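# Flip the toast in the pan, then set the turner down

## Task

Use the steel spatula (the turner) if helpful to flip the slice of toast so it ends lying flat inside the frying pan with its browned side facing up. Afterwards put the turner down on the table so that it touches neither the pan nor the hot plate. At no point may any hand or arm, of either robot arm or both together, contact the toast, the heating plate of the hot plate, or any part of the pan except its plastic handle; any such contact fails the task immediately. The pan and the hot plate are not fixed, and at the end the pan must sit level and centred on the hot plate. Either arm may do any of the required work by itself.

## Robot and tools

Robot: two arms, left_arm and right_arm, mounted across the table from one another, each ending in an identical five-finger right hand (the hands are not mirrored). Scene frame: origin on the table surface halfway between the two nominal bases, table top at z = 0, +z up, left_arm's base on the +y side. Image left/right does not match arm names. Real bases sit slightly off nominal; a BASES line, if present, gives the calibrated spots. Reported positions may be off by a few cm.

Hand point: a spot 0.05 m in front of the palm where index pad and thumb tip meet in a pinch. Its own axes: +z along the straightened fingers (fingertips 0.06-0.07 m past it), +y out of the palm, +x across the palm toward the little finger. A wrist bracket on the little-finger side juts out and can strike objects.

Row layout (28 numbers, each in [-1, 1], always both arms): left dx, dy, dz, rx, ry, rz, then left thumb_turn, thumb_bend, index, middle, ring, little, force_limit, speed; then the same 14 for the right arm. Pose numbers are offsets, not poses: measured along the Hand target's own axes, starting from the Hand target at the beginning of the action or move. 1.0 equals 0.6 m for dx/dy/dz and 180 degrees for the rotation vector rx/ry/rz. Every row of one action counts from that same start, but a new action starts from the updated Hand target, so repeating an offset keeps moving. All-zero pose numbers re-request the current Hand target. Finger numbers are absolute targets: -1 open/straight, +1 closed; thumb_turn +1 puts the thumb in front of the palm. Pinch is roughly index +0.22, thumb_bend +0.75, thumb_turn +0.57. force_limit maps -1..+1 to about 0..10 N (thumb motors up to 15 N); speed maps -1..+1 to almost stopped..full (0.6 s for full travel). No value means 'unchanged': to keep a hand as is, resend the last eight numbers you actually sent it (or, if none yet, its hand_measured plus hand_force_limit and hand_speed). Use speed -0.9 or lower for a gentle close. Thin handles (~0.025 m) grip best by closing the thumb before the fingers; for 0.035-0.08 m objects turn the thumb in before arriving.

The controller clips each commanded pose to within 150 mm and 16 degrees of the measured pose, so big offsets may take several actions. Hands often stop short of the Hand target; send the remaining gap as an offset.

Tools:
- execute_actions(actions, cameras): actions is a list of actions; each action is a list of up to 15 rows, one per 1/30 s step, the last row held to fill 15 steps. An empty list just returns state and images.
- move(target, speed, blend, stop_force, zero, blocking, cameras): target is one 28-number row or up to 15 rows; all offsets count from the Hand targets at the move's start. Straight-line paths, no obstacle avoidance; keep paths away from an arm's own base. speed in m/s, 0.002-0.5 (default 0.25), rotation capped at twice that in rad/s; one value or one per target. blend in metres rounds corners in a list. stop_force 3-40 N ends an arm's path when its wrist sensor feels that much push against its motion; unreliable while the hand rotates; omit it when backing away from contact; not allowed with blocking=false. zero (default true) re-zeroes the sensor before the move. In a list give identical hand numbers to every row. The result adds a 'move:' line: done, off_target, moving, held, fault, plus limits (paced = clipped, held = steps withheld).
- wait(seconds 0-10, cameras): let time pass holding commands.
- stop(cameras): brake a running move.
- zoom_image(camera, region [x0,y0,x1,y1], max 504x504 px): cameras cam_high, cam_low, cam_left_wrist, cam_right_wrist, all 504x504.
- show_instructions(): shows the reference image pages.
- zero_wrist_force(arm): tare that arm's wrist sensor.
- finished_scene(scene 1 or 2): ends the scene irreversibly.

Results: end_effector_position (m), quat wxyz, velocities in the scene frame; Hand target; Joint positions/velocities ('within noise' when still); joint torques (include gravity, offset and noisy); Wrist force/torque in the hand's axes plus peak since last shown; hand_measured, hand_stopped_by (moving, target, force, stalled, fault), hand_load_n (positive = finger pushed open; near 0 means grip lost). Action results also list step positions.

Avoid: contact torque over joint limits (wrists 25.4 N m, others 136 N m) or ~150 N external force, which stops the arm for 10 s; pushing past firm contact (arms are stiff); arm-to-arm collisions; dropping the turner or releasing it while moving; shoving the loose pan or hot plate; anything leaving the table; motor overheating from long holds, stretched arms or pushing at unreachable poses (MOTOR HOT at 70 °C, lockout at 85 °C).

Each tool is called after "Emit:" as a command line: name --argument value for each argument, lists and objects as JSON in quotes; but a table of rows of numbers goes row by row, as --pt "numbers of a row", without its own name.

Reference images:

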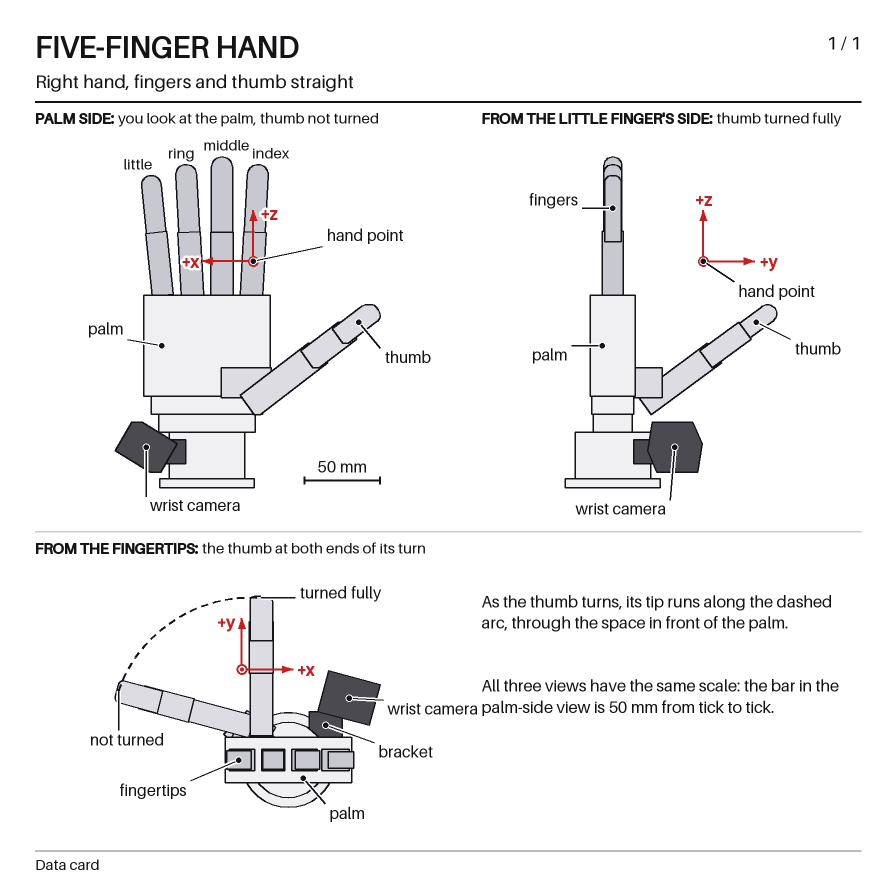

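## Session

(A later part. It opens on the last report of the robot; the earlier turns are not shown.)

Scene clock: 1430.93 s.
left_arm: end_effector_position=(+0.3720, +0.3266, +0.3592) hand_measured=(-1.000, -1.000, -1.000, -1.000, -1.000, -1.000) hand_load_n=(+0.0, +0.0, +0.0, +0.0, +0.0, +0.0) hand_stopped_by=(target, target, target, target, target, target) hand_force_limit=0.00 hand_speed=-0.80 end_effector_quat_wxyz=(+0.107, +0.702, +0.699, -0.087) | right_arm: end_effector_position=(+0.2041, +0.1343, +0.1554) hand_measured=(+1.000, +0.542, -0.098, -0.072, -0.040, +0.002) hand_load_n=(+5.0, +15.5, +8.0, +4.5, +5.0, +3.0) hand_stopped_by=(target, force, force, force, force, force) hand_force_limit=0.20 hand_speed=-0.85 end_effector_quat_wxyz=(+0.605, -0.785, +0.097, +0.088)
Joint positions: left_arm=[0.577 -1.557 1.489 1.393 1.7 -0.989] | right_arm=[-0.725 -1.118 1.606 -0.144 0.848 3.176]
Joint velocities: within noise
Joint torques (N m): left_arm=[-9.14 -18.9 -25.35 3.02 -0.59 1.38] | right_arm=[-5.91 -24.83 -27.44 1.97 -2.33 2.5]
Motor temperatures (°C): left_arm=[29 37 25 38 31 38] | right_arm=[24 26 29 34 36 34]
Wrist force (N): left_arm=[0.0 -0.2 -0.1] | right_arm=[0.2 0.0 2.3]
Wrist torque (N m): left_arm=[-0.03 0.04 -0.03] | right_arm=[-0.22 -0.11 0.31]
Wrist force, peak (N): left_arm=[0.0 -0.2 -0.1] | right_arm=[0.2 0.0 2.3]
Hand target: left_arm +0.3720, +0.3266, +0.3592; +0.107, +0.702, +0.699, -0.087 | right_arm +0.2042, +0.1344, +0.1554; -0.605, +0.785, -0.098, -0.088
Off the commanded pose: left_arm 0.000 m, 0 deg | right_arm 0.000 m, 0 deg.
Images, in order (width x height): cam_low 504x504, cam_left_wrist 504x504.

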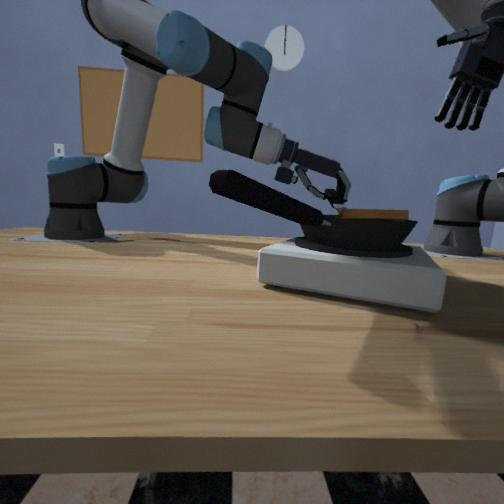

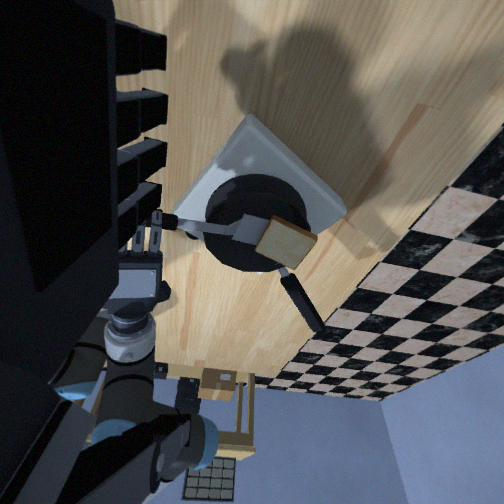

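Emit:
move --pt "0 0 0 0 0 0 -1 -1 -1 -1 -1 -1 0 -0.8 -0.0065 0.0266 0.0073 0 0.0118 -0.0428 1 0.82 0.36 0.36 0.36 0.36 0.2 -0.85" --speed 0.05 --cameras '["cam_low", "cam_left_wrist"]'

Emit:
zoom_image --camera "cam_low" --region '[290, 130, 430, 270]'

Emit:
zoom_image --camera "cam_left_wrist" --region '[180, 150, 330, 300]'

Scene clock: 1445.10 s.
left_arm: end_effector_position=(+0.3720, +0.3266, +0.3592) hand_measured=(-1.000, -1.000, -1.000, -1.000, -1.000, -1.000) hand_load_n=(+0.0, +0.0, +0.0, +0.0, +0.0, +0.0) hand_stopped_by=(target, target, target, target, target, target) hand_force_limit=0.00 hand_speed=-0.80 end_effector_quat_wxyz=(+0.107, +0.702, +0.699, -0.087) | right_arm: end_effector_position=(+0.1961, +0.1348, +0.1403) hand_measured=(+1.000, +0.542, -0.098, -0.072, -0.040, +0.002) hand_load_n=(+5.0, +15.5, +8.5, +4.0, +5.0, +3.0) hand_stopped_by=(target, force, force, force, force, force) hand_force_limit=0.20 hand_speed=-0.85 end_effector_quat_wxyz=(+0.607, -0.792, +0.056, +0.032) end_effector_velocity=(-0.001, +0.000, +0.000) end_effector_angular_velocity=(+0.000, +0.010, +0.002)
Joint positions: left_arm=[0.577 -1.557 1.489 1.393 1.7 -0.989] | right_arm=[-0.686 -1.132 1.649 -0.184 0.921 3.059]
Joint velocities: left_arm=[within noise] | right_arm=[-0.001 0.001 -0.001 0.001 -0.005 0.008]
Joint torques (N m): left_arm=[-8.06 -17.46 -26.36 2.76 -0.66 1.61] | right_arm=[-7.33 -43.36 -27.91 1.1 -2.52 2.79]
Motor temperatures (°C): left_arm=[29 37 25 38 31 38] | right_arm=[24 26 29 34 36 34]
Wrist force (N): left_arm=[-0.1 0.0 -0.1] | right_arm=[0.3 0.3 2.2]
Wrist torque (N m): left_arm=[-0.01 0.06 -0.02] | right_arm=[-0.20 -0.13 0.36]
Wrist force, peak (N): left_arm=[-0.5 -0.2 -0.4] | right_arm=[0.3 0.8 3.0]
Hand target: left_arm +0.3720, +0.3266, +0.3592; +0.107, +0.702, +0.699, -0.087 | right_arm +0.1962, +0.1348, +0.1404; -0.607, +0.792, -0.056, -0.032
Off the commanded pose: left_arm 0.000 m, 0 deg | right_arm 0.000 m, 0 deg.
move: done
Images, in order (width x height): cam_low 504x504, cam_left_wrist 504x504.

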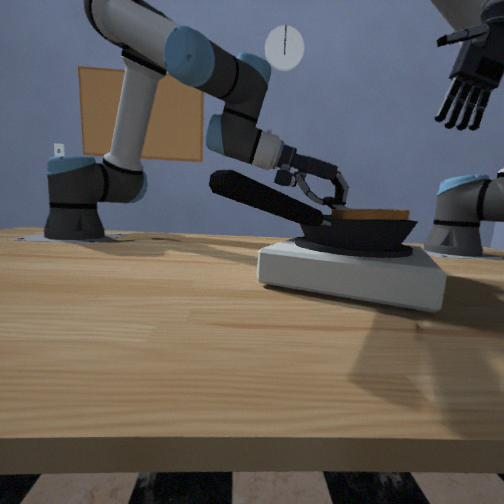

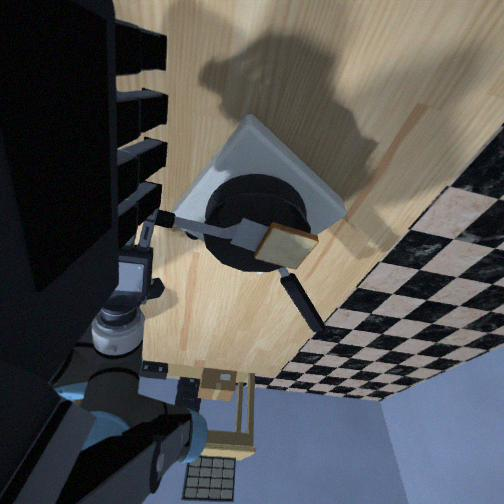

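Scaled by 3.600.

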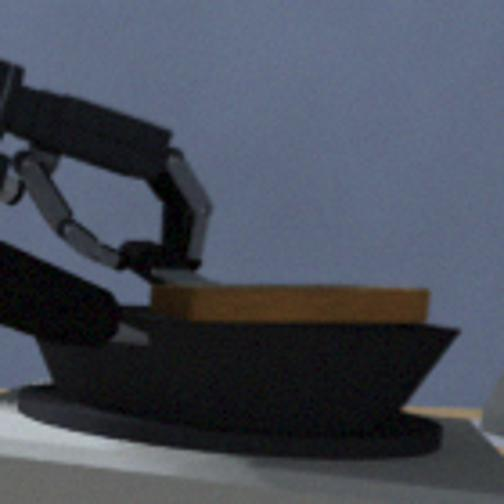

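Scaled by 3.360.

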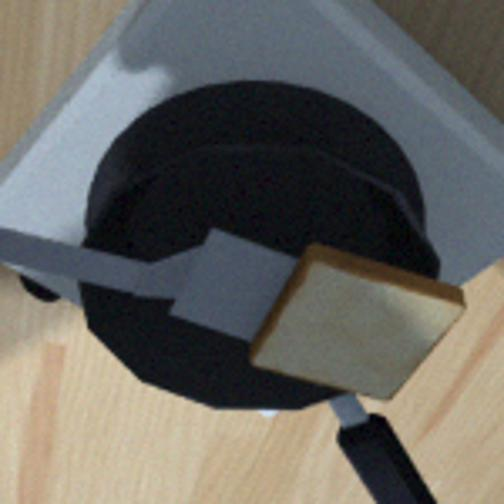

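Emit:
move --pt "0 0 0 0 0 0 -1 -1 -1 -1 -1 -1 0 -0.8 0.001 0.0352 0.0095 0 0.0074 -0.0268 1 0.82 0.36 0.36 0.36 0.36 0.2 -0.85" --speed 0.05 --cameras '["cam_low", "cam_left_wrist"]'

Emit:
zoom_image --camera "cam_low" --region '[290, 130, 430, 270]'

Emit:
zoom_image --camera "cam_left_wrist" --region '[180, 150, 330, 300]'

Scene clock: 1486.00 s.
left_arm: end_effector_position=(+0.3720, +0.3266, +0.3592) hand_measured=(-1.000, -1.000, -1.000, -1.000, -1.000, -1.000) hand_load_n=(+0.0, +0.0, +0.0, +0.0, +0.0, +0.0) hand_stopped_by=(target, target, target, target, target, target) hand_force_limit=0.00 hand_speed=-0.80 end_effector_quat_wxyz=(+0.107, +0.702, +0.699, -0.087) | right_arm: end_effector_position=(+0.1941, +0.1349, +0.1183) hand_measured=(+1.000, +0.542, -0.098, -0.072, -0.040, +0.002) hand_load_n=(+5.0, +15.5, +8.5, +4.0, +4.5, +3.0) hand_stopped_by=(target, force, force, force, force, force) hand_force_limit=0.20 hand_speed=-0.85 end_effector_quat_wxyz=(-0.608, +0.794, -0.029, +0.003) end_effector_velocity=(-0.001, +0.000, +0.002) end_effector_angular_velocity=(-0.001, +0.010, +0.001)
Joint positions: left_arm=[0.577 -1.557 1.489 1.393 1.7 -0.989] | right_arm=[-0.666 -1.121 1.686 -0.24 0.964 2.985]
Joint velocities: left_arm=[within noise] | right_arm=[-0.001 -0.001 -0.004 0.007 -0.004 0.008]
Joint torques (N m): left_arm=[-8.27 -17.28 -24.73 2.73 -0.16 1.52] | right_arm=[-6.33 -37.69 -27.87 1.85 -2.42 2.4]
Motor temperatures (°C): left_arm=[29 37 25 38 31 37] | right_arm=[24 26 29 34 36 34]
Wrist force (N): left_arm=[-0.1 -0.1 0.0] | right_arm=[0.3 0.5 2.7]
Wrist torque (N m): left_arm=[-0.03 0.05 -0.03] | right_arm=[-0.20 -0.15 0.39]
Wrist force, peak (N): left_arm=[0.0 -0.3 -0.7] | right_arm=[0.4 0.7 2.9]
Hand target: left_arm +0.3720, +0.3266, +0.3592; +0.107, +0.702, +0.699, -0.087 | right_arm +0.1942, +0.1349, +0.1186; -0.608, +0.794, -0.029, +0.003
Off the commanded pose: left_arm 0.000 m, 0 deg | right_arm 0.000 m, 0 deg.
move: done
Images, in order (width x height): cam_low 504x504, cam_left_wrist 504x504.

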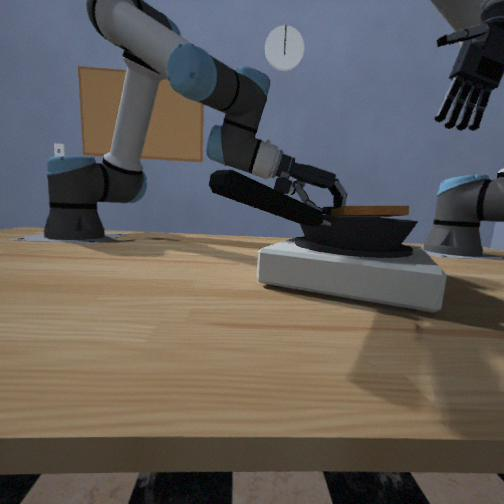

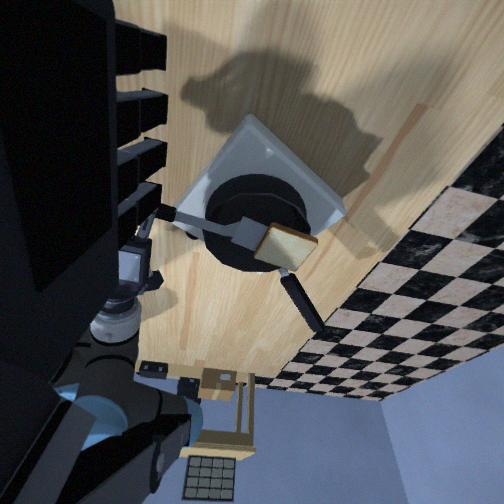

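Scaled by 3.600.

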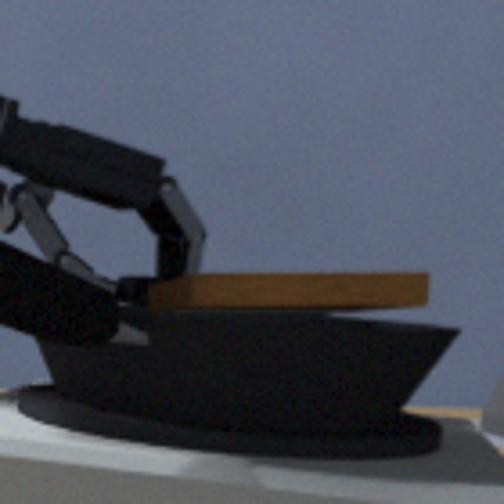

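Scaled by 3.360.

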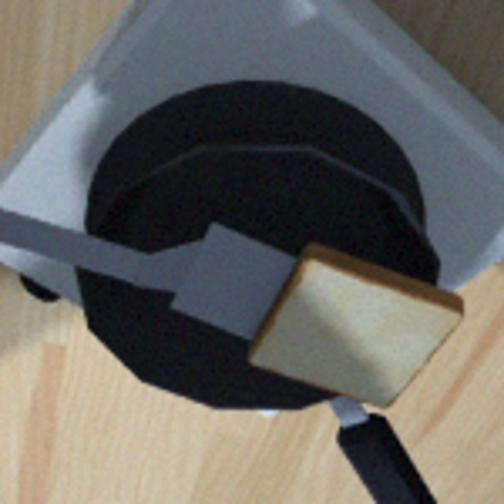

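Emit:
move --pt "0 0 0 0 0 0 -1 -1 -1 -1 -1 -1 0 -0.8 0 0 0 0 0.0074 -0.0268 1 0.82 0.36 0.36 0.36 0.36 0.2 -0.85" --speed 0.05 --cameras '["cam_low", "cam_left_wrist"]'

Emit:
zoom_image --camera "cam_low" --region '[290, 130, 430, 270]'

Emit:
zoom_image --camera "cam_left_wrist" --region '[180, 150, 330, 300]'

Scene clock: 1496.93 s.
left_arm: end_effector_position=(+0.3720, +0.3266, +0.3592) hand_measured=(-1.000, -1.000, -1.000, -1.000, -1.000, -1.000) hand_load_n=(+0.0, +0.0, +0.0, +0.0, +0.0, +0.0) hand_stopped_by=(target, target, target, target, target, target) hand_force_limit=0.00 hand_speed=-0.80 end_effector_quat_wxyz=(+0.107, +0.702, +0.699, -0.087) | right_arm: end_effector_position=(+0.1941, +0.1349, +0.1186) hand_measured=(+1.000, +0.542, -0.098, -0.072, -0.040, +0.002) hand_load_n=(+5.0, +15.5, +8.5, +4.5, +4.5, +3.0) hand_stopped_by=(target, force, force, force, force, force) hand_force_limit=0.20 hand_speed=-0.85 end_effector_quat_wxyz=(-0.607, +0.794, -0.003, +0.038) end_effector_velocity=(+0.000, +0.000, +0.001) end_effector_angular_velocity=(+0.002, +0.009, -0.001)
Joint positions: left_arm=[0.577 -1.557 1.489 1.393 1.7 -0.989] | right_arm=[-0.647 -1.135 1.698 -0.248 1.005 2.911]
Joint velocities: left_arm=[within noise] | right_arm=[-0.002 -0.001 0.001 0 -0.003 0.009]
Joint torques (N m): left_arm=[-7.31 -15.99 -25.49 2.53 -0.02 1.81] | right_arm=[-6.13 -37.28 -19.34 -1.84 -2.01 1.94]
Motor temperatures (°C): left_arm=[29 37 25 38 31 37] | right_arm=[24 26 29 34 35 34]
Wrist force (N): left_arm=[0.3 -0.1 -0.3] | right_arm=[0.5 0.5 2.6]
Wrist torque (N m): left_arm=[-0.01 0.01 -0.01] | right_arm=[-0.18 -0.19 0.40]
Wrist force, peak (N): left_arm=[-0.5 0.5 -0.3] | right_arm=[0.5 0.6 2.8]
Hand target: left_arm +0.3720, +0.3266, +0.3592; +0.107, +0.702, +0.699, -0.087 | right_arm +0.1942, +0.1349, +0.1186; -0.607, +0.794, -0.003, +0.037
Off the commanded pose: left_arm 0.000 m, 0 deg | right_arm 0.000 m, 0 deg.
move: done
Images, in order (width x height): cam_low 504x504, cam_left_wrist 504x504.

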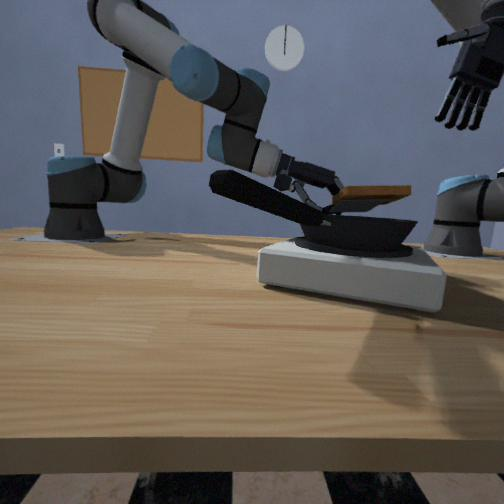

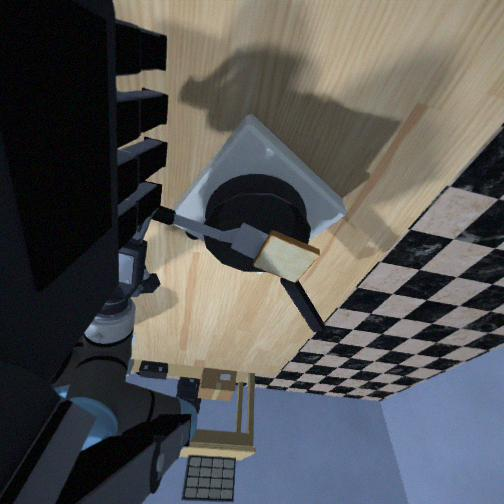

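Scaled by 3.600.

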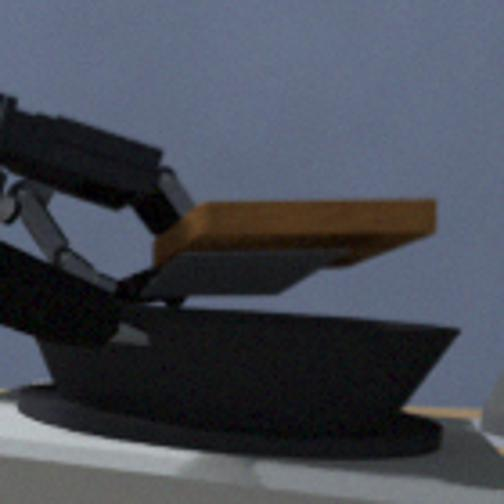

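Scaled by 3.360.

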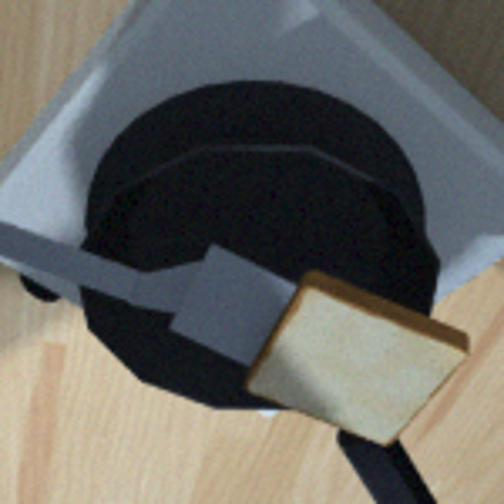

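Emit:
move --pt "0 0 0 0 0 0 -1 -1 -1 -1 -1 -1 0 -0.8 -0.0015 -0.0322 -0.0087 0 0.0118 -0.0428 1 0.82 0.36 0.36 0.36 0.36 0.2 -0.85" --speed 0.06 --cameras '["cam_low", "cam_left_wrist"]'

Emit:
zoom_image --camera "cam_low" --region '[290, 130, 430, 270]'

Emit:
zoom_image --camera "cam_left_wrist" --region '[180, 150, 330, 300]'

Scene clock: 1505.77 s.
left_arm: end_effector_position=(+0.3720, +0.3266, +0.3592) hand_measured=(-1.000, -1.000, -1.000, -1.000, -1.000, -1.000) hand_load_n=(+0.0, +0.0, +0.0, +0.0, +0.0, +0.0) hand_stopped_by=(target, target, target, target, target, target) hand_force_limit=0.00 hand_speed=-0.80 end_effector_quat_wxyz=(+0.107, +0.702, +0.699, -0.087) | right_arm: end_effector_position=(+0.1921, +0.1350, +0.1387) hand_measured=(+1.000, +0.542, -0.098, -0.072, -0.040, +0.002) hand_load_n=(+5.5, +15.5, +8.5, +4.0, +4.5, +3.0) hand_stopped_by=(target, force, force, force, force, force) hand_force_limit=0.20 hand_speed=-0.85 end_effector_quat_wxyz=(-0.603, +0.792, +0.039, +0.093) end_effector_velocity=(-0.001, +0.000, +0.000) end_effector_angular_velocity=(+0.001, +0.007, +0.002)
Joint positions: left_arm=[0.577 -1.557 1.489 1.393 1.7 -0.989] | right_arm=[-0.613 -1.179 1.697 -0.221 1.073 2.795]
Joint velocities: left_arm=[within noise] | right_arm=[0 0.001 -0.001 0 -0.004 0.006]
Joint torques (N m): left_arm=[-7.4 -14.7 -24.63 2.61 -0.14 1.28] | right_arm=[-7.63 -22.33 -28.52 -1.52 -2.8 2.34]
Motor temperatures (°C): left_arm=[29 37 25 38 31 37] | right_arm=[24 26 29 34 35 34]
Wrist force (N): left_arm=[-0.2 0.0 0.2] | right_arm=[0.6 0.2 2.2]
Wrist torque (N m): left_arm=[-0.03 0.07 -0.03] | right_arm=[-0.18 -0.21 0.41]
Wrist force, peak (N): left_arm=[-0.6 -0.1 -0.4] | right_arm=[0.8 1.2 2.4]
Hand target: left_arm +0.3720, +0.3266, +0.3592; +0.107, +0.702, +0.699, -0.087 | right_arm +0.1922, +0.1350, +0.1385; -0.603, +0.792, +0.039, +0.093
Off the commanded pose: left_arm 0.000 m, 0 deg | right_arm 0.000 m, 0 deg.
move: done
Images, in order (width x height): cam_low 504x504, cam_left_wrist 504x504.

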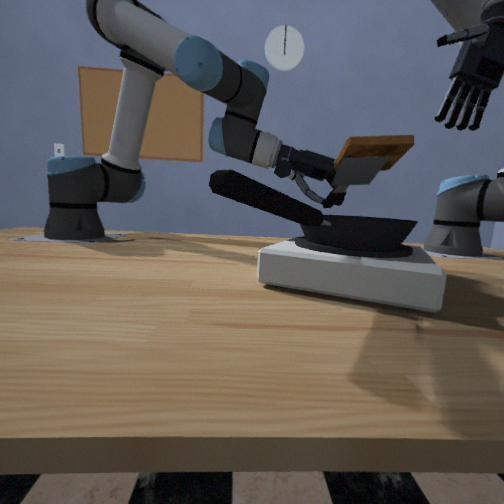

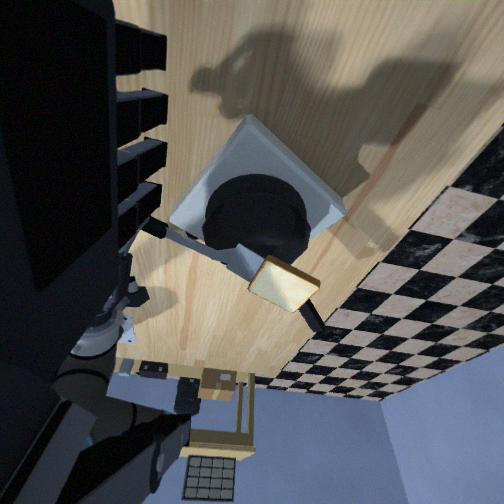

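Scaled by 3.600.

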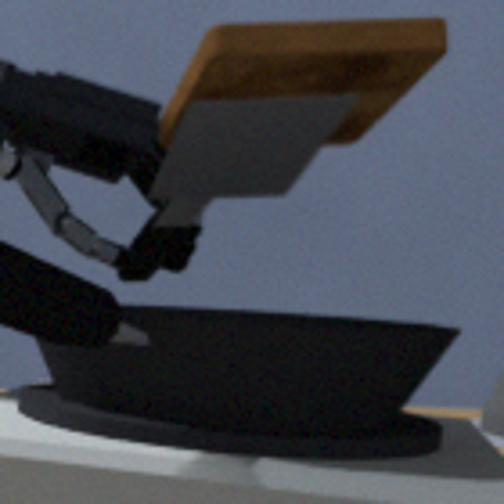

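Scaled by 3.360.

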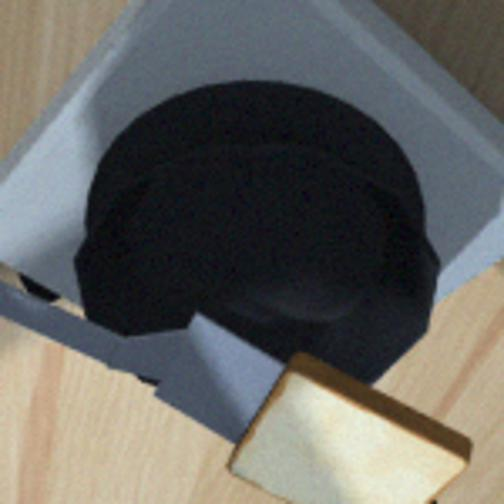

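Emit:
move --pt "0 0 0 0 0 0 -1 -1 -1 -1 -1 -1 0 -0.8 -0.0607 -0.0981 -0.0188 0 -0.0266 0.0963 1 0.82 0.36 0.36 0.36 0.36 0.2 -0.85" --speed 0.06 --cameras '["cam_low", "cam_left_wrist", "cam_high"]'

Emit:
zoom_image --camera "cam_low" --region '[290, 130, 430, 270]'

Emit:
zoom_image --camera "cam_left_wrist" --region '[180, 150, 330, 300]'

Scene clock: 1616.37 s.
left_arm: end_effector_position=(+0.3720, +0.3266, +0.3592) hand_measured=(-1.000, -1.000, -1.000, -1.000, -1.000, -1.000) hand_load_n=(+0.0, +0.0, +0.0, +0.0, +0.0, +0.0) hand_stopped_by=(target, target, target, target, target, target) hand_force_limit=0.00 hand_speed=-0.80 end_effector_quat_wxyz=(+0.107, +0.702, +0.699, -0.087) | right_arm: end_effector_position=(+0.1451, +0.1420, +0.1902) hand_measured=(+1.000, +0.542, -0.098, -0.072, -0.040, +0.002) hand_load_n=(+5.0, +15.5, +8.5, +4.5, +4.5, +3.0) hand_stopped_by=(target, force, force, force, force, force) hand_force_limit=0.20 hand_speed=-0.85 end_effector_quat_wxyz=(+0.607, -0.792, +0.056, +0.032)
Joint positions: left_arm=[0.577 -1.557 1.489 1.393 1.7 -0.989] | right_arm=[-0.593 -1.217 1.628 -0.1 1.009 3.095]
Joint velocities: within noise
Joint torques (N m): left_arm=[-7.39 -15.38 -25.28 2.57 -0.1 1.29] | right_arm=[-1.87 -35.11 -11.48 -3.03 1.68 -2.85]
Motor temperatures (°C): left_arm=[29 37 25 38 31 37] | right_arm=[24 26 29 34 35 34]
Wrist force (N): left_arm=[-0.5 0.0 -0.3] | right_arm=[0.4 0.7 2.4]
Wrist torque (N m): left_arm=[0.00 0.12 -0.04] | right_arm=[-0.15 -0.16 0.38]
Wrist force, peak (N): left_arm=[-0.2 0.5 -0.3] | right_arm=[0.3 0.7 2.6]
Hand target: left_arm +0.3720, +0.3266, +0.3592; +0.107, +0.702, +0.699, -0.087 | right_arm +0.1452, +0.1419, +0.1901; -0.607, +0.792, -0.056, -0.032
Off the commanded pose: left_arm 0.000 m, 0 deg | right_arm 0.000 m, 0 deg.
move: done
Images, in order (width x height): cam_high 504x504, cam_low 504x504, cam_left_wrist 504x504.

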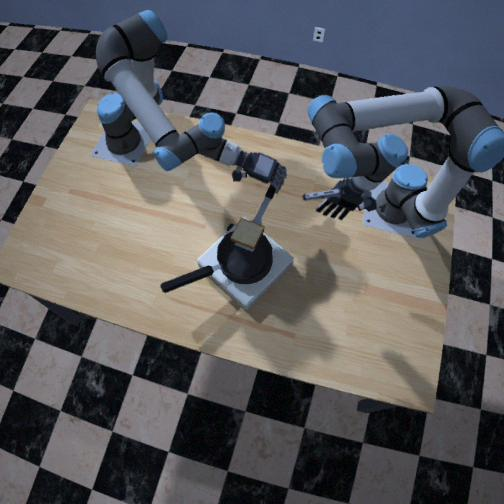

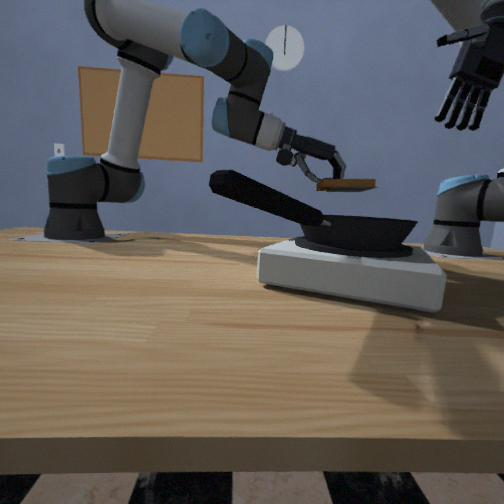

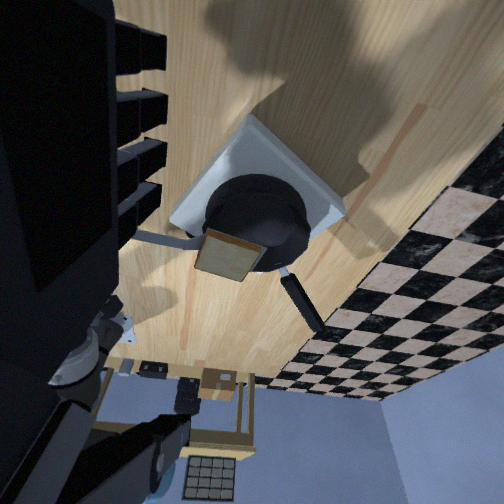

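Scaled by 3.600.

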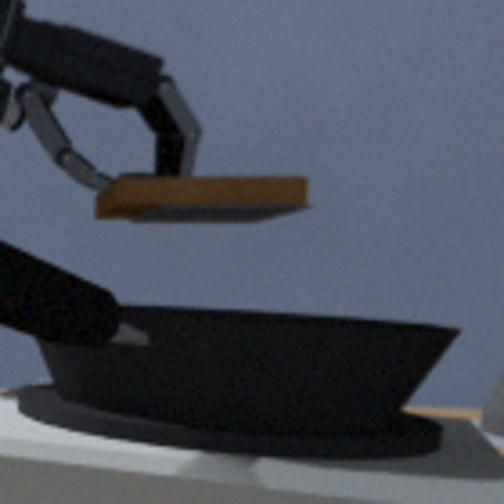

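Scaled by 3.360.

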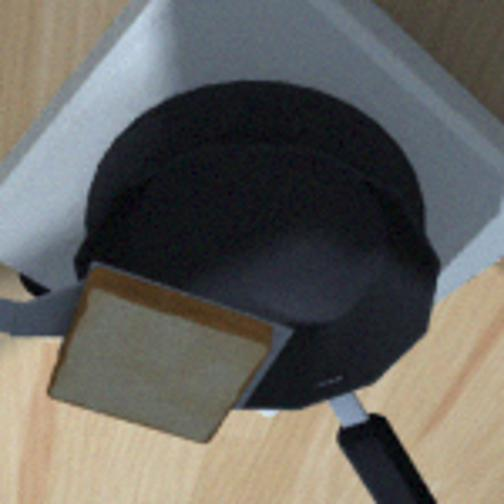

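Emit:
zoom_image --camera "cam_high" --region '[190, 180, 310, 300]'

Scaled by 4.200.

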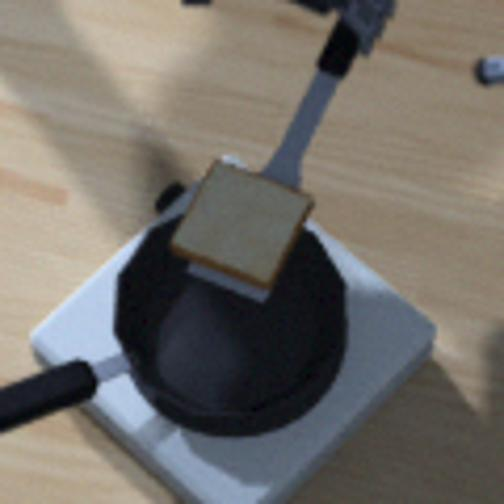

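Emit:
move --pt "0 0 0 0 0 0 -1 -1 -1 -1 -1 -1 0 -0.8 0.0417 -0.0157 0.0066 0 -0.0148 0.0535 1 0.82 0.36 0.36 0.36 0.36 0.2 -0.85" --pt "0 0 0 0 0 0 -1 -1 -1 -1 -1 -1 0 -0.8 0.0954 -0.042 0.0024 0 -0.0296 0.107 1 0.82 0.36 0.36 0.36 0.36 0.2 -0.85" --speed 0.1 --blend 0.02 --cameras '["cam_low", "cam_left_wrist", "cam_high"]'

Emit:
zoom_image --camera "cam_low" --region '[290, 130, 430, 270]'

Emit:
zoom_image --camera "cam_left_wrist" --region '[180, 150, 330, 300]'

Emit:
zoom_image --camera "cam_high" --region '[190, 180, 310, 300]'

Scene clock: 1655.80 s.
left_arm: end_effector_position=(+0.3720, +0.3266, +0.3592) hand_measured=(-1.000, -1.000, -1.000, -1.000, -1.000, -1.000) hand_load_n=(+0.0, +0.0, +0.0, +0.0, +0.0, +0.0) hand_stopped_by=(target, target, target, target, target, target) hand_force_limit=0.00 hand_speed=-0.80 end_effector_quat_wxyz=(+0.107, +0.702, +0.699, -0.087) | right_arm: end_effector_position=(+0.2052, +0.1470, +0.2070) hand_measured=(+1.000, +0.542, -0.098, -0.072, -0.040, +0.002) hand_load_n=(+4.5, +15.5, +8.5, +4.0, +5.0, +3.0) hand_stopped_by=(target, force, force, force, force, force) hand_force_limit=0.20 hand_speed=-0.85 end_effector_quat_wxyz=(+0.595, -0.769, +0.159, +0.170)
Joint positions: left_arm=[0.577 -1.557 1.489 1.393 1.7 -0.989] | right_arm=[-0.743 -1.109 1.489 -0.04 0.775 3.376]
Joint velocities: within noise
Joint torques (N m): left_arm=[-6.3 -13.84 -24.21 2.42 0.27 1.72] | right_arm=[4.66 -51.95 -11.05 -3.07 0.91 -1.57]
Motor temperatures (°C): left_arm=[29 37 25 38 31 37] | right_arm=[24 26 29 34 35 34]
Wrist force (N): left_arm=[-0.3 -0.1 0.0] | right_arm=[0.1 0.2 2.6]
Wrist torque (N m): left_arm=[-0.04 0.09 -0.04] | right_arm=[-0.23 -0.05 0.27]
Wrist force, peak (N): left_arm=[-0.6 0.2 -0.4] | right_arm=[0.7 0.8 2.9]
Hand target: left_arm +0.3720, +0.3266, +0.3592; +0.107, +0.702, +0.699, -0.087 | right_arm +0.2052, +0.1470, +0.2071; -0.595, +0.769, -0.159, -0.170
Off the commanded pose: left_arm 0.000 m, 0 deg | right_arm 0.000 m, 0 deg.
move: done
Images, in order (width x height): cam_high 504x504, cam_low 504x504, cam_left_wrist 504x504.

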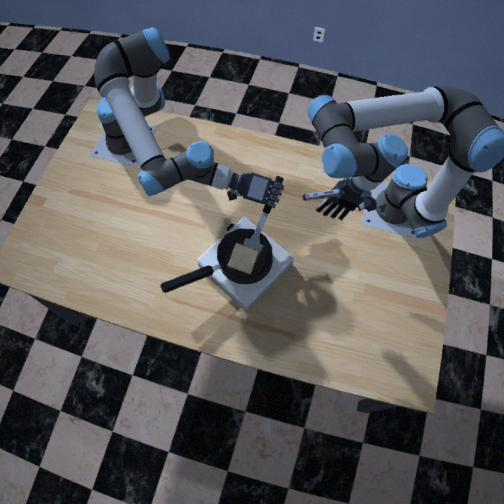

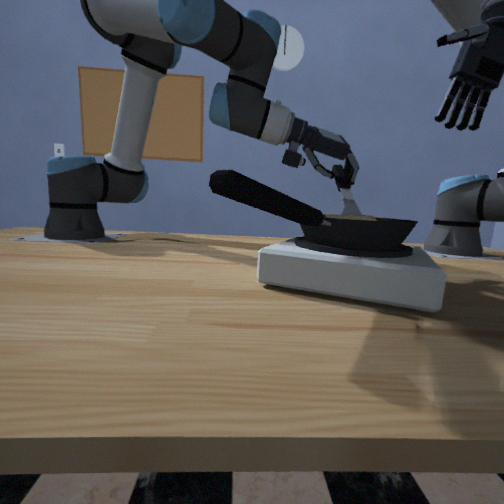

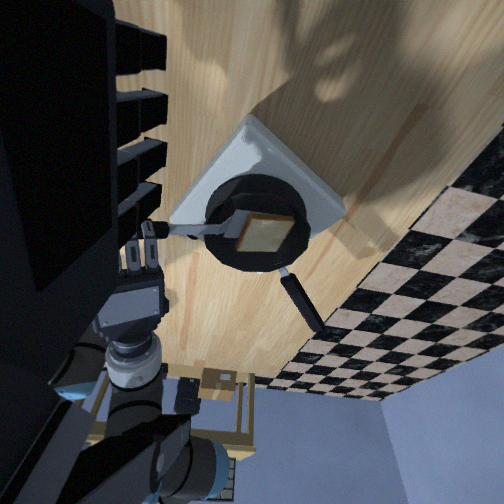

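Scaled by 3.600.

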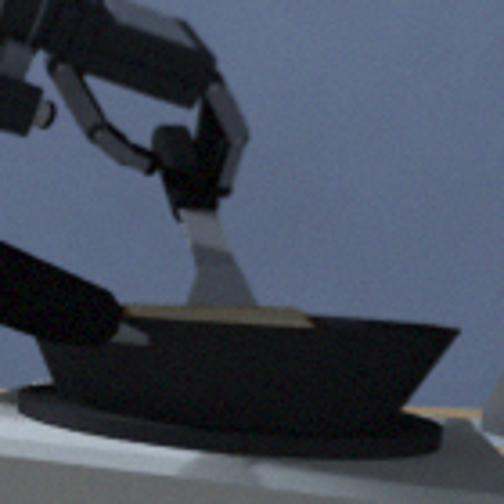

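Scaled by 3.360.

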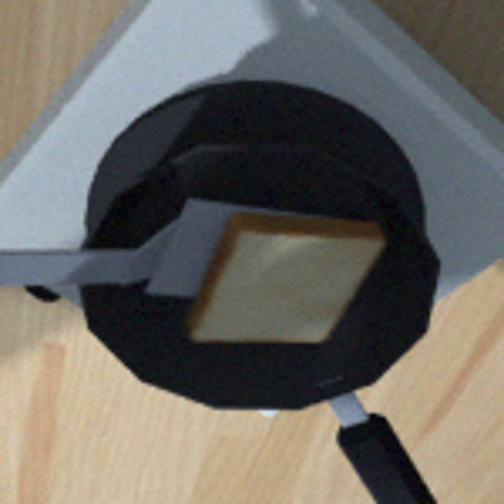

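Scaled by 4.200.

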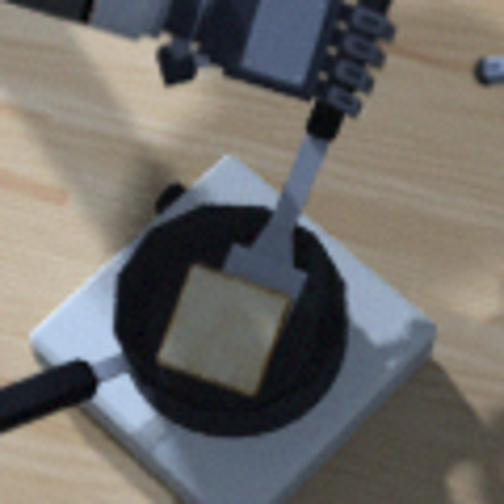

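Emit:
move --pt "0 0 0 0 0 0 -1 -1 -1 -1 -1 -1 0 -0.8 0.0161 -0.0552 -0.013 0 -0.0118 0.0428 1 0.82 0.36 0.36 0.36 0.36 0.2 -0.85" --speed 0.1 --cameras '["cam_low", "cam_left_wrist", "cam_high"]'

Emit:
zoom_image --camera "cam_low" --region '[290, 130, 430, 270]'

Emit:
zoom_image --camera "cam_left_wrist" --region '[180, 150, 330, 300]'

Emit:
zoom_image --camera "cam_high" --region '[190, 180, 310, 300]'

Scene clock: 1674.80 s.
left_arm: end_effector_position=(+0.3720, +0.3266, +0.3592) hand_measured=(-1.000, -1.000, -1.000, -1.000, -1.000, -1.000) hand_load_n=(+0.0, +0.0, +0.0, +0.0, +0.0, +0.0) hand_stopped_by=(target, target, target, target, target, target) hand_force_limit=0.00 hand_speed=-0.80 end_effector_quat_wxyz=(+0.107, +0.702, +0.699, -0.087) | right_arm: end_effector_position=(+0.2292, +0.1469, +0.2329) hand_measured=(+1.000, +0.542, -0.098, -0.072, -0.040, +0.002) hand_load_n=(+4.5, +16.0, +8.0, +4.0, +5.0, +3.0) hand_stopped_by=(target, force, force, force, force, force) hand_force_limit=0.20 hand_speed=-0.85 end_effector_quat_wxyz=(+0.585, -0.753, +0.199, +0.224)
Joint positions: left_arm=[0.577 -1.557 1.489 1.393 1.7 -0.989] | right_arm=[-0.794 -1.078 1.405 0.015 0.693 3.498]
Joint velocities: within noise
Joint torques (N m): left_arm=[-6.01 -13.75 -24.1 2.07 0.64 1.68] | right_arm=[5.74 -54.12 -11.88 -2.62 1.35 -1.22]
Motor temperatures (°C): left_arm=[29 37 25 38 31 37] | right_arm=[24 26 28 34 35 34]
Wrist force (N): left_arm=[-0.4 0.3 -0.1] | right_arm=[-1.0 -0.5 2.8]
Wrist torque (N m): left_arm=[0.05 0.10 -0.03] | right_arm=[-0.24 0.04 -0.01]
Wrist force, peak (N): left_arm=[-0.1 0.2 -0.7] | right_arm=[-0.1 1.2 3.2]
Hand target: left_arm +0.3720, +0.3266, +0.3592; +0.107, +0.702, +0.699, -0.087 | right_arm +0.2291, +0.1469, +0.2331; -0.586, +0.753, -0.199, -0.224
Off the commanded pose: left_arm 0.000 m, 0 deg | right_arm 0.000 m, 0 deg.
move: done
Images, in order (width x height): cam_high 504x504, cam_low 504x504, cam_left_wrist 504x504.

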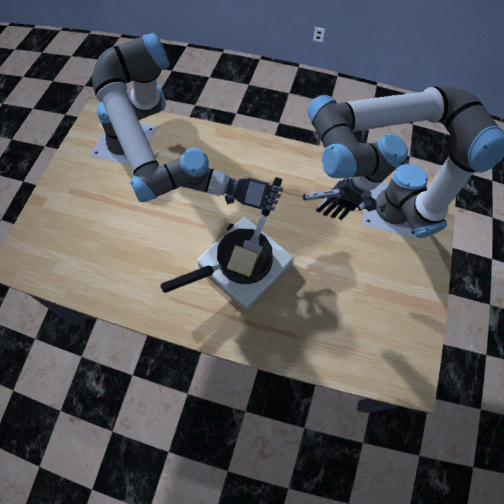

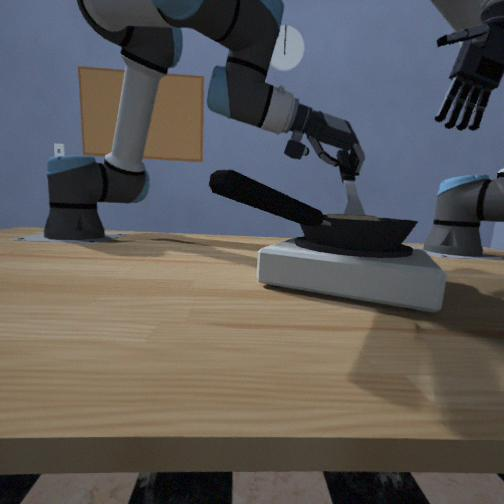

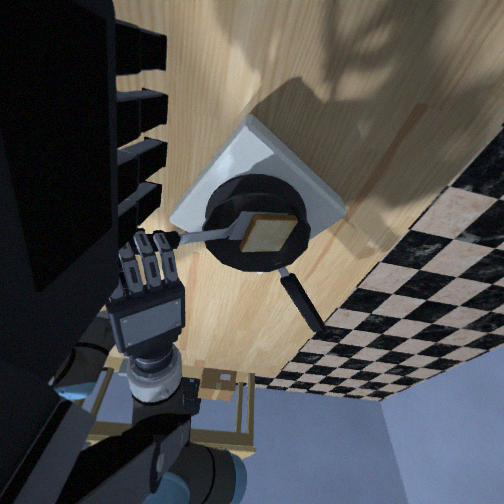

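Scaled by 3.600.

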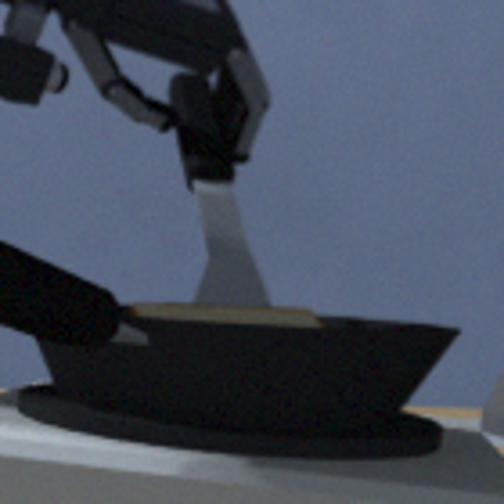

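Scaled by 3.360.

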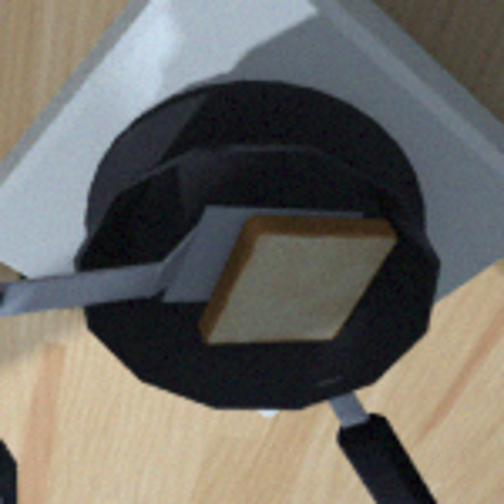

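Scaled by 4.200.

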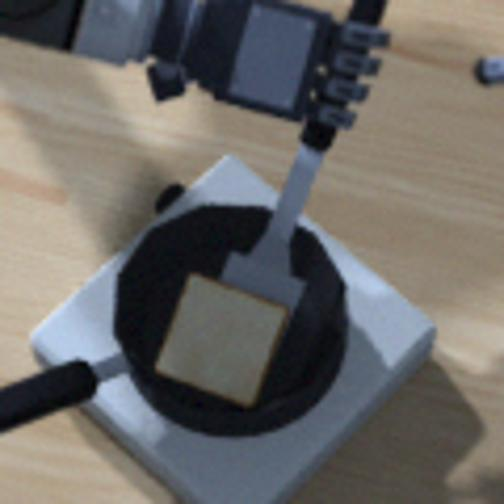

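Emit:
move --pt "0 0 0 0 0 0 -1 -1 -1 -1 -1 -1 0 -0.8 0.016 -0.0998 -0.0235 0 -0.0178 0.0642 1 0.82 0.36 0.36 0.36 0.36 0.2 -0.85" --speed 0.1 --cameras '["cam_low", "cam_left_wrist", "cam_high"]'

Emit:
zoom_image --camera "cam_low" --region '[290, 130, 430, 270]'

Emit:
zoom_image --camera "cam_left_wrist" --region '[180, 150, 330, 300]'

Emit:
zoom_image --camera "cam_high" --region '[190, 180, 310, 300]'

Scene clock: 1696.27 s.
left_arm: end_effector_position=(+0.3720, +0.3266, +0.3592) hand_measured=(-1.000, -1.000, -1.000, -1.000, -1.000, -1.000) hand_load_n=(+0.0, +0.0, +0.0, +0.0, +0.0, +0.0) hand_stopped_by=(target, target, target, target, target, target) hand_force_limit=0.00 hand_speed=-0.80 end_effector_quat_wxyz=(+0.107, +0.702, +0.699, -0.087) | right_arm: end_effector_position=(+0.2722, +0.1469, +0.2780) hand_measured=(+1.000, +0.542, -0.098, -0.072, -0.040, +0.002) hand_load_n=(+5.5, +15.5, +8.5, +4.0, +4.0, +2.0) hand_stopped_by=(target, force, force, force, force, force) hand_force_limit=0.20 hand_speed=-0.85 end_effector_quat_wxyz=(+0.565, -0.723, +0.258, +0.302)
Joint positions: left_arm=[0.577 -1.557 1.489 1.393 1.7 -0.989] | right_arm=[-0.865 -1.017 1.249 0.102 0.575 3.693]
Joint velocities: within noise
Joint torques (N m): left_arm=[-6.45 -13.86 -22.86 2.43 0.25 1.52] | right_arm=[5.72 -55.36 -14.31 -2.61 1.53 -0.88]
Motor temperatures (°C): left_arm=[29 37 25 38 31 37] | right_arm=[24 26 28 34 35 34]
Wrist force (N): left_arm=[0.1 0.3 -0.5] | right_arm=[-1.6 -0.3 2.5]
Wrist torque (N m): left_arm=[0.07 0.03 0.00] | right_arm=[-0.21 0.16 -0.09]
Wrist force, peak (N): left_arm=[-0.6 0.2 -0.2] | right_arm=[-2.4 -1.3 2.2]
Hand target: left_arm +0.3720, +0.3266, +0.3592; +0.107, +0.702, +0.699, -0.087 | right_arm +0.2721, +0.1469, +0.2781; -0.565, +0.723, -0.258, -0.302
Off the commanded pose: left_arm 0.000 m, 0 deg | right_arm 0.000 m, 0 deg.
move: done
Images, in order (width x height): cam_high 504x504, cam_low 504x504, cam_left_wrist 504x504.

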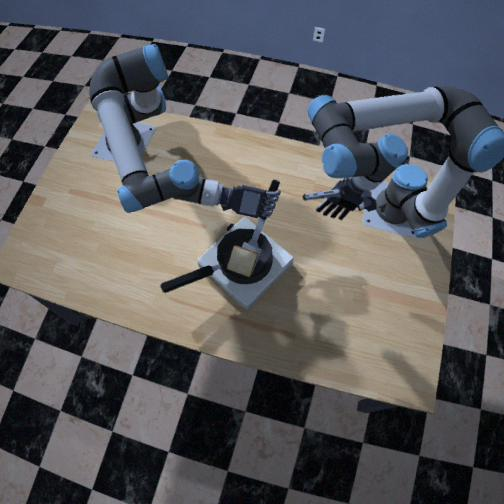

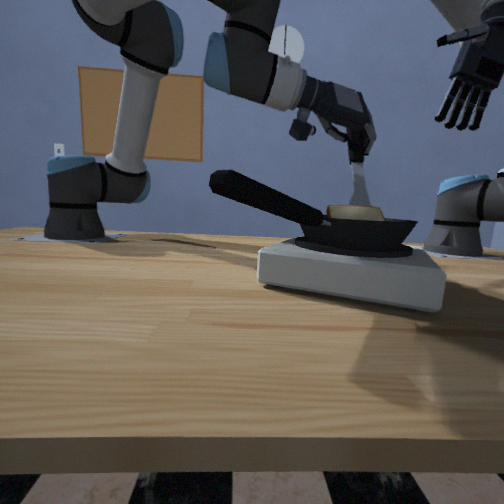

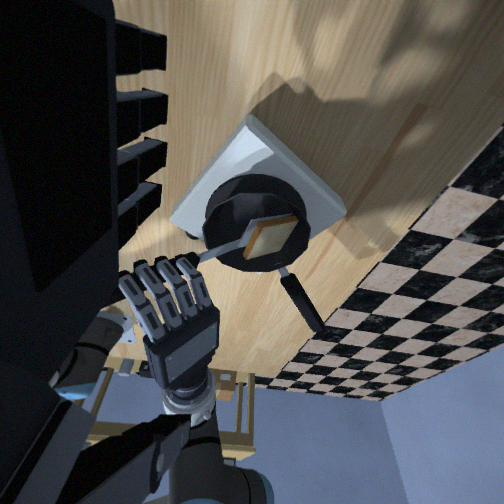

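Scaled by 3.600.

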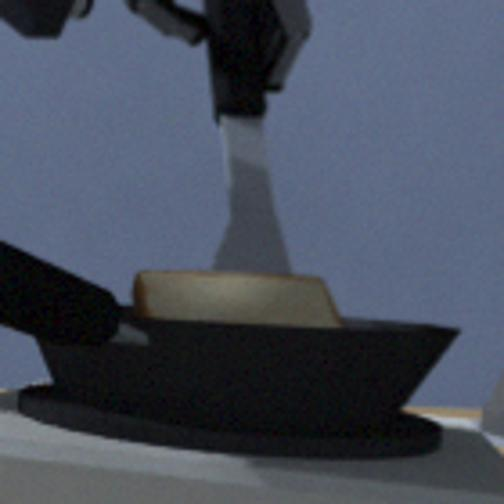

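Scaled by 3.360.

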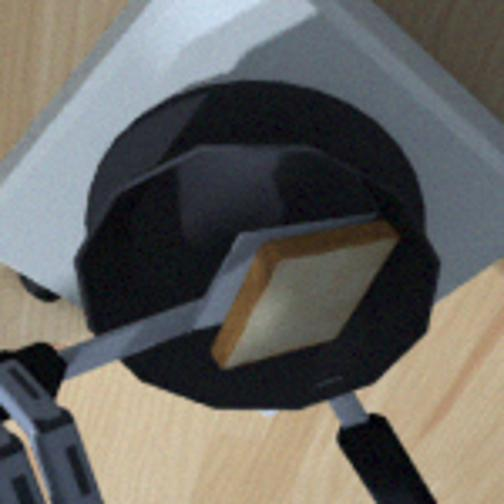

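Scaled by 4.200.

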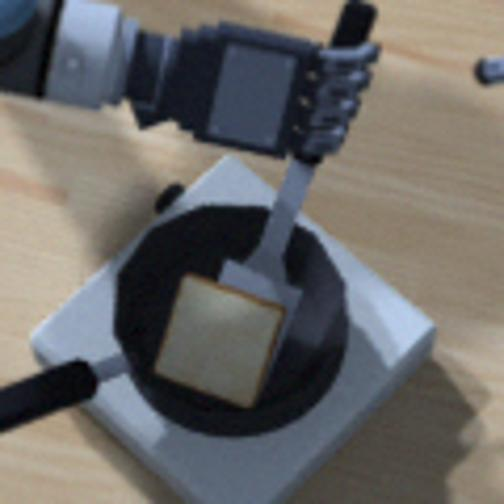

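Emit:
move --pt "0.128 0 -0.036 0 0 0 -1 -1 -1 -1 -1 -1 0 -0.8 0 0 0 0 0 0 1 0.82 0.36 0.36 0.36 0.36 0.2 -0.85" --speed 0.2 --cameras '["cam_left_wrist"]'

Scene clock: 1712.10 s.
left_arm: end_effector_position=(+0.3721, +0.4063, +0.3591) hand_measured=(-1.000, -1.000, -1.000, -1.000, -1.000, -1.000) hand_load_n=(+0.0, +0.0, +0.0, +0.0, +0.0, +0.0) hand_stopped_by=(target, target, target, target, target, target) hand_force_limit=0.00 hand_speed=-0.80 end_effector_quat_wxyz=(+0.107, +0.702, +0.699, -0.087) | right_arm: end_effector_position=(+0.2721, +0.1469, +0.2781) hand_measured=(+1.000, +0.542, -0.098, -0.072, -0.040, +0.002) hand_load_n=(+5.0, +16.0, +8.0, +4.5, +4.5, +2.5) hand_stopped_by=(target, force, force, force, force, force) hand_force_limit=0.20 hand_speed=-0.85 end_effector_quat_wxyz=(+0.565, -0.723, +0.258, +0.302)
Joint positions: left_arm=[0.756 -1.646 1.582 1.416 1.741 -0.813] | right_arm=[-0.865 -1.017 1.249 0.102 0.575 3.693]
Joint velocities: within noise
Joint torques (N m): left_arm=[11.06 -20.26 -13.84 -0.09 -1.66 1.41] | right_arm=[7.99 -55.64 -16.26 -1.45 -1.84 2.47]
Motor temperatures (°C): left_arm=[29 37 25 38 31 37] | right_arm=[24 26 28 34 35 34]
Wrist force (N): left_arm=[-0.2 0.1 -0.2] | right_arm=[-0.4 -0.6 2.4]
Wrist torque (N m): left_arm=[0.01 0.08 -0.03] | right_arm=[-0.26 0.15 -0.05]
Wrist force, peak (N): left_arm=[-1.9 0.1 0.4] | right_arm=[-1.8 -0.7 2.0]
Hand target: left_arm +0.3721, +0.4064, +0.3591; +0.107, +0.702, +0.699, -0.087 | right_arm +0.2721, +0.1469, +0.2781; -0.565, +0.723, -0.258, -0.302
Off the commanded pose: left_arm 0.000 m, 0 deg | right_arm 0.000 m, 0 deg.
move: done
Images, in order (width x height): cam_left_wrist 504x504.

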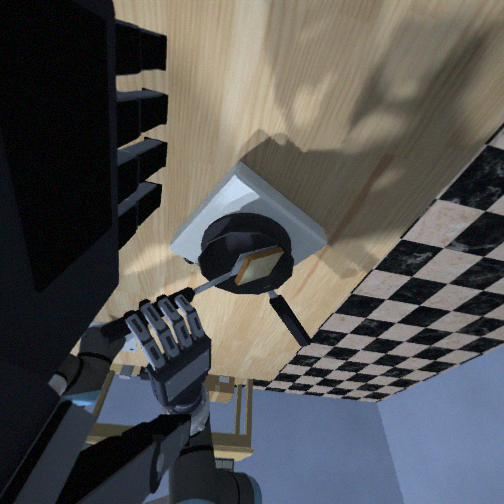

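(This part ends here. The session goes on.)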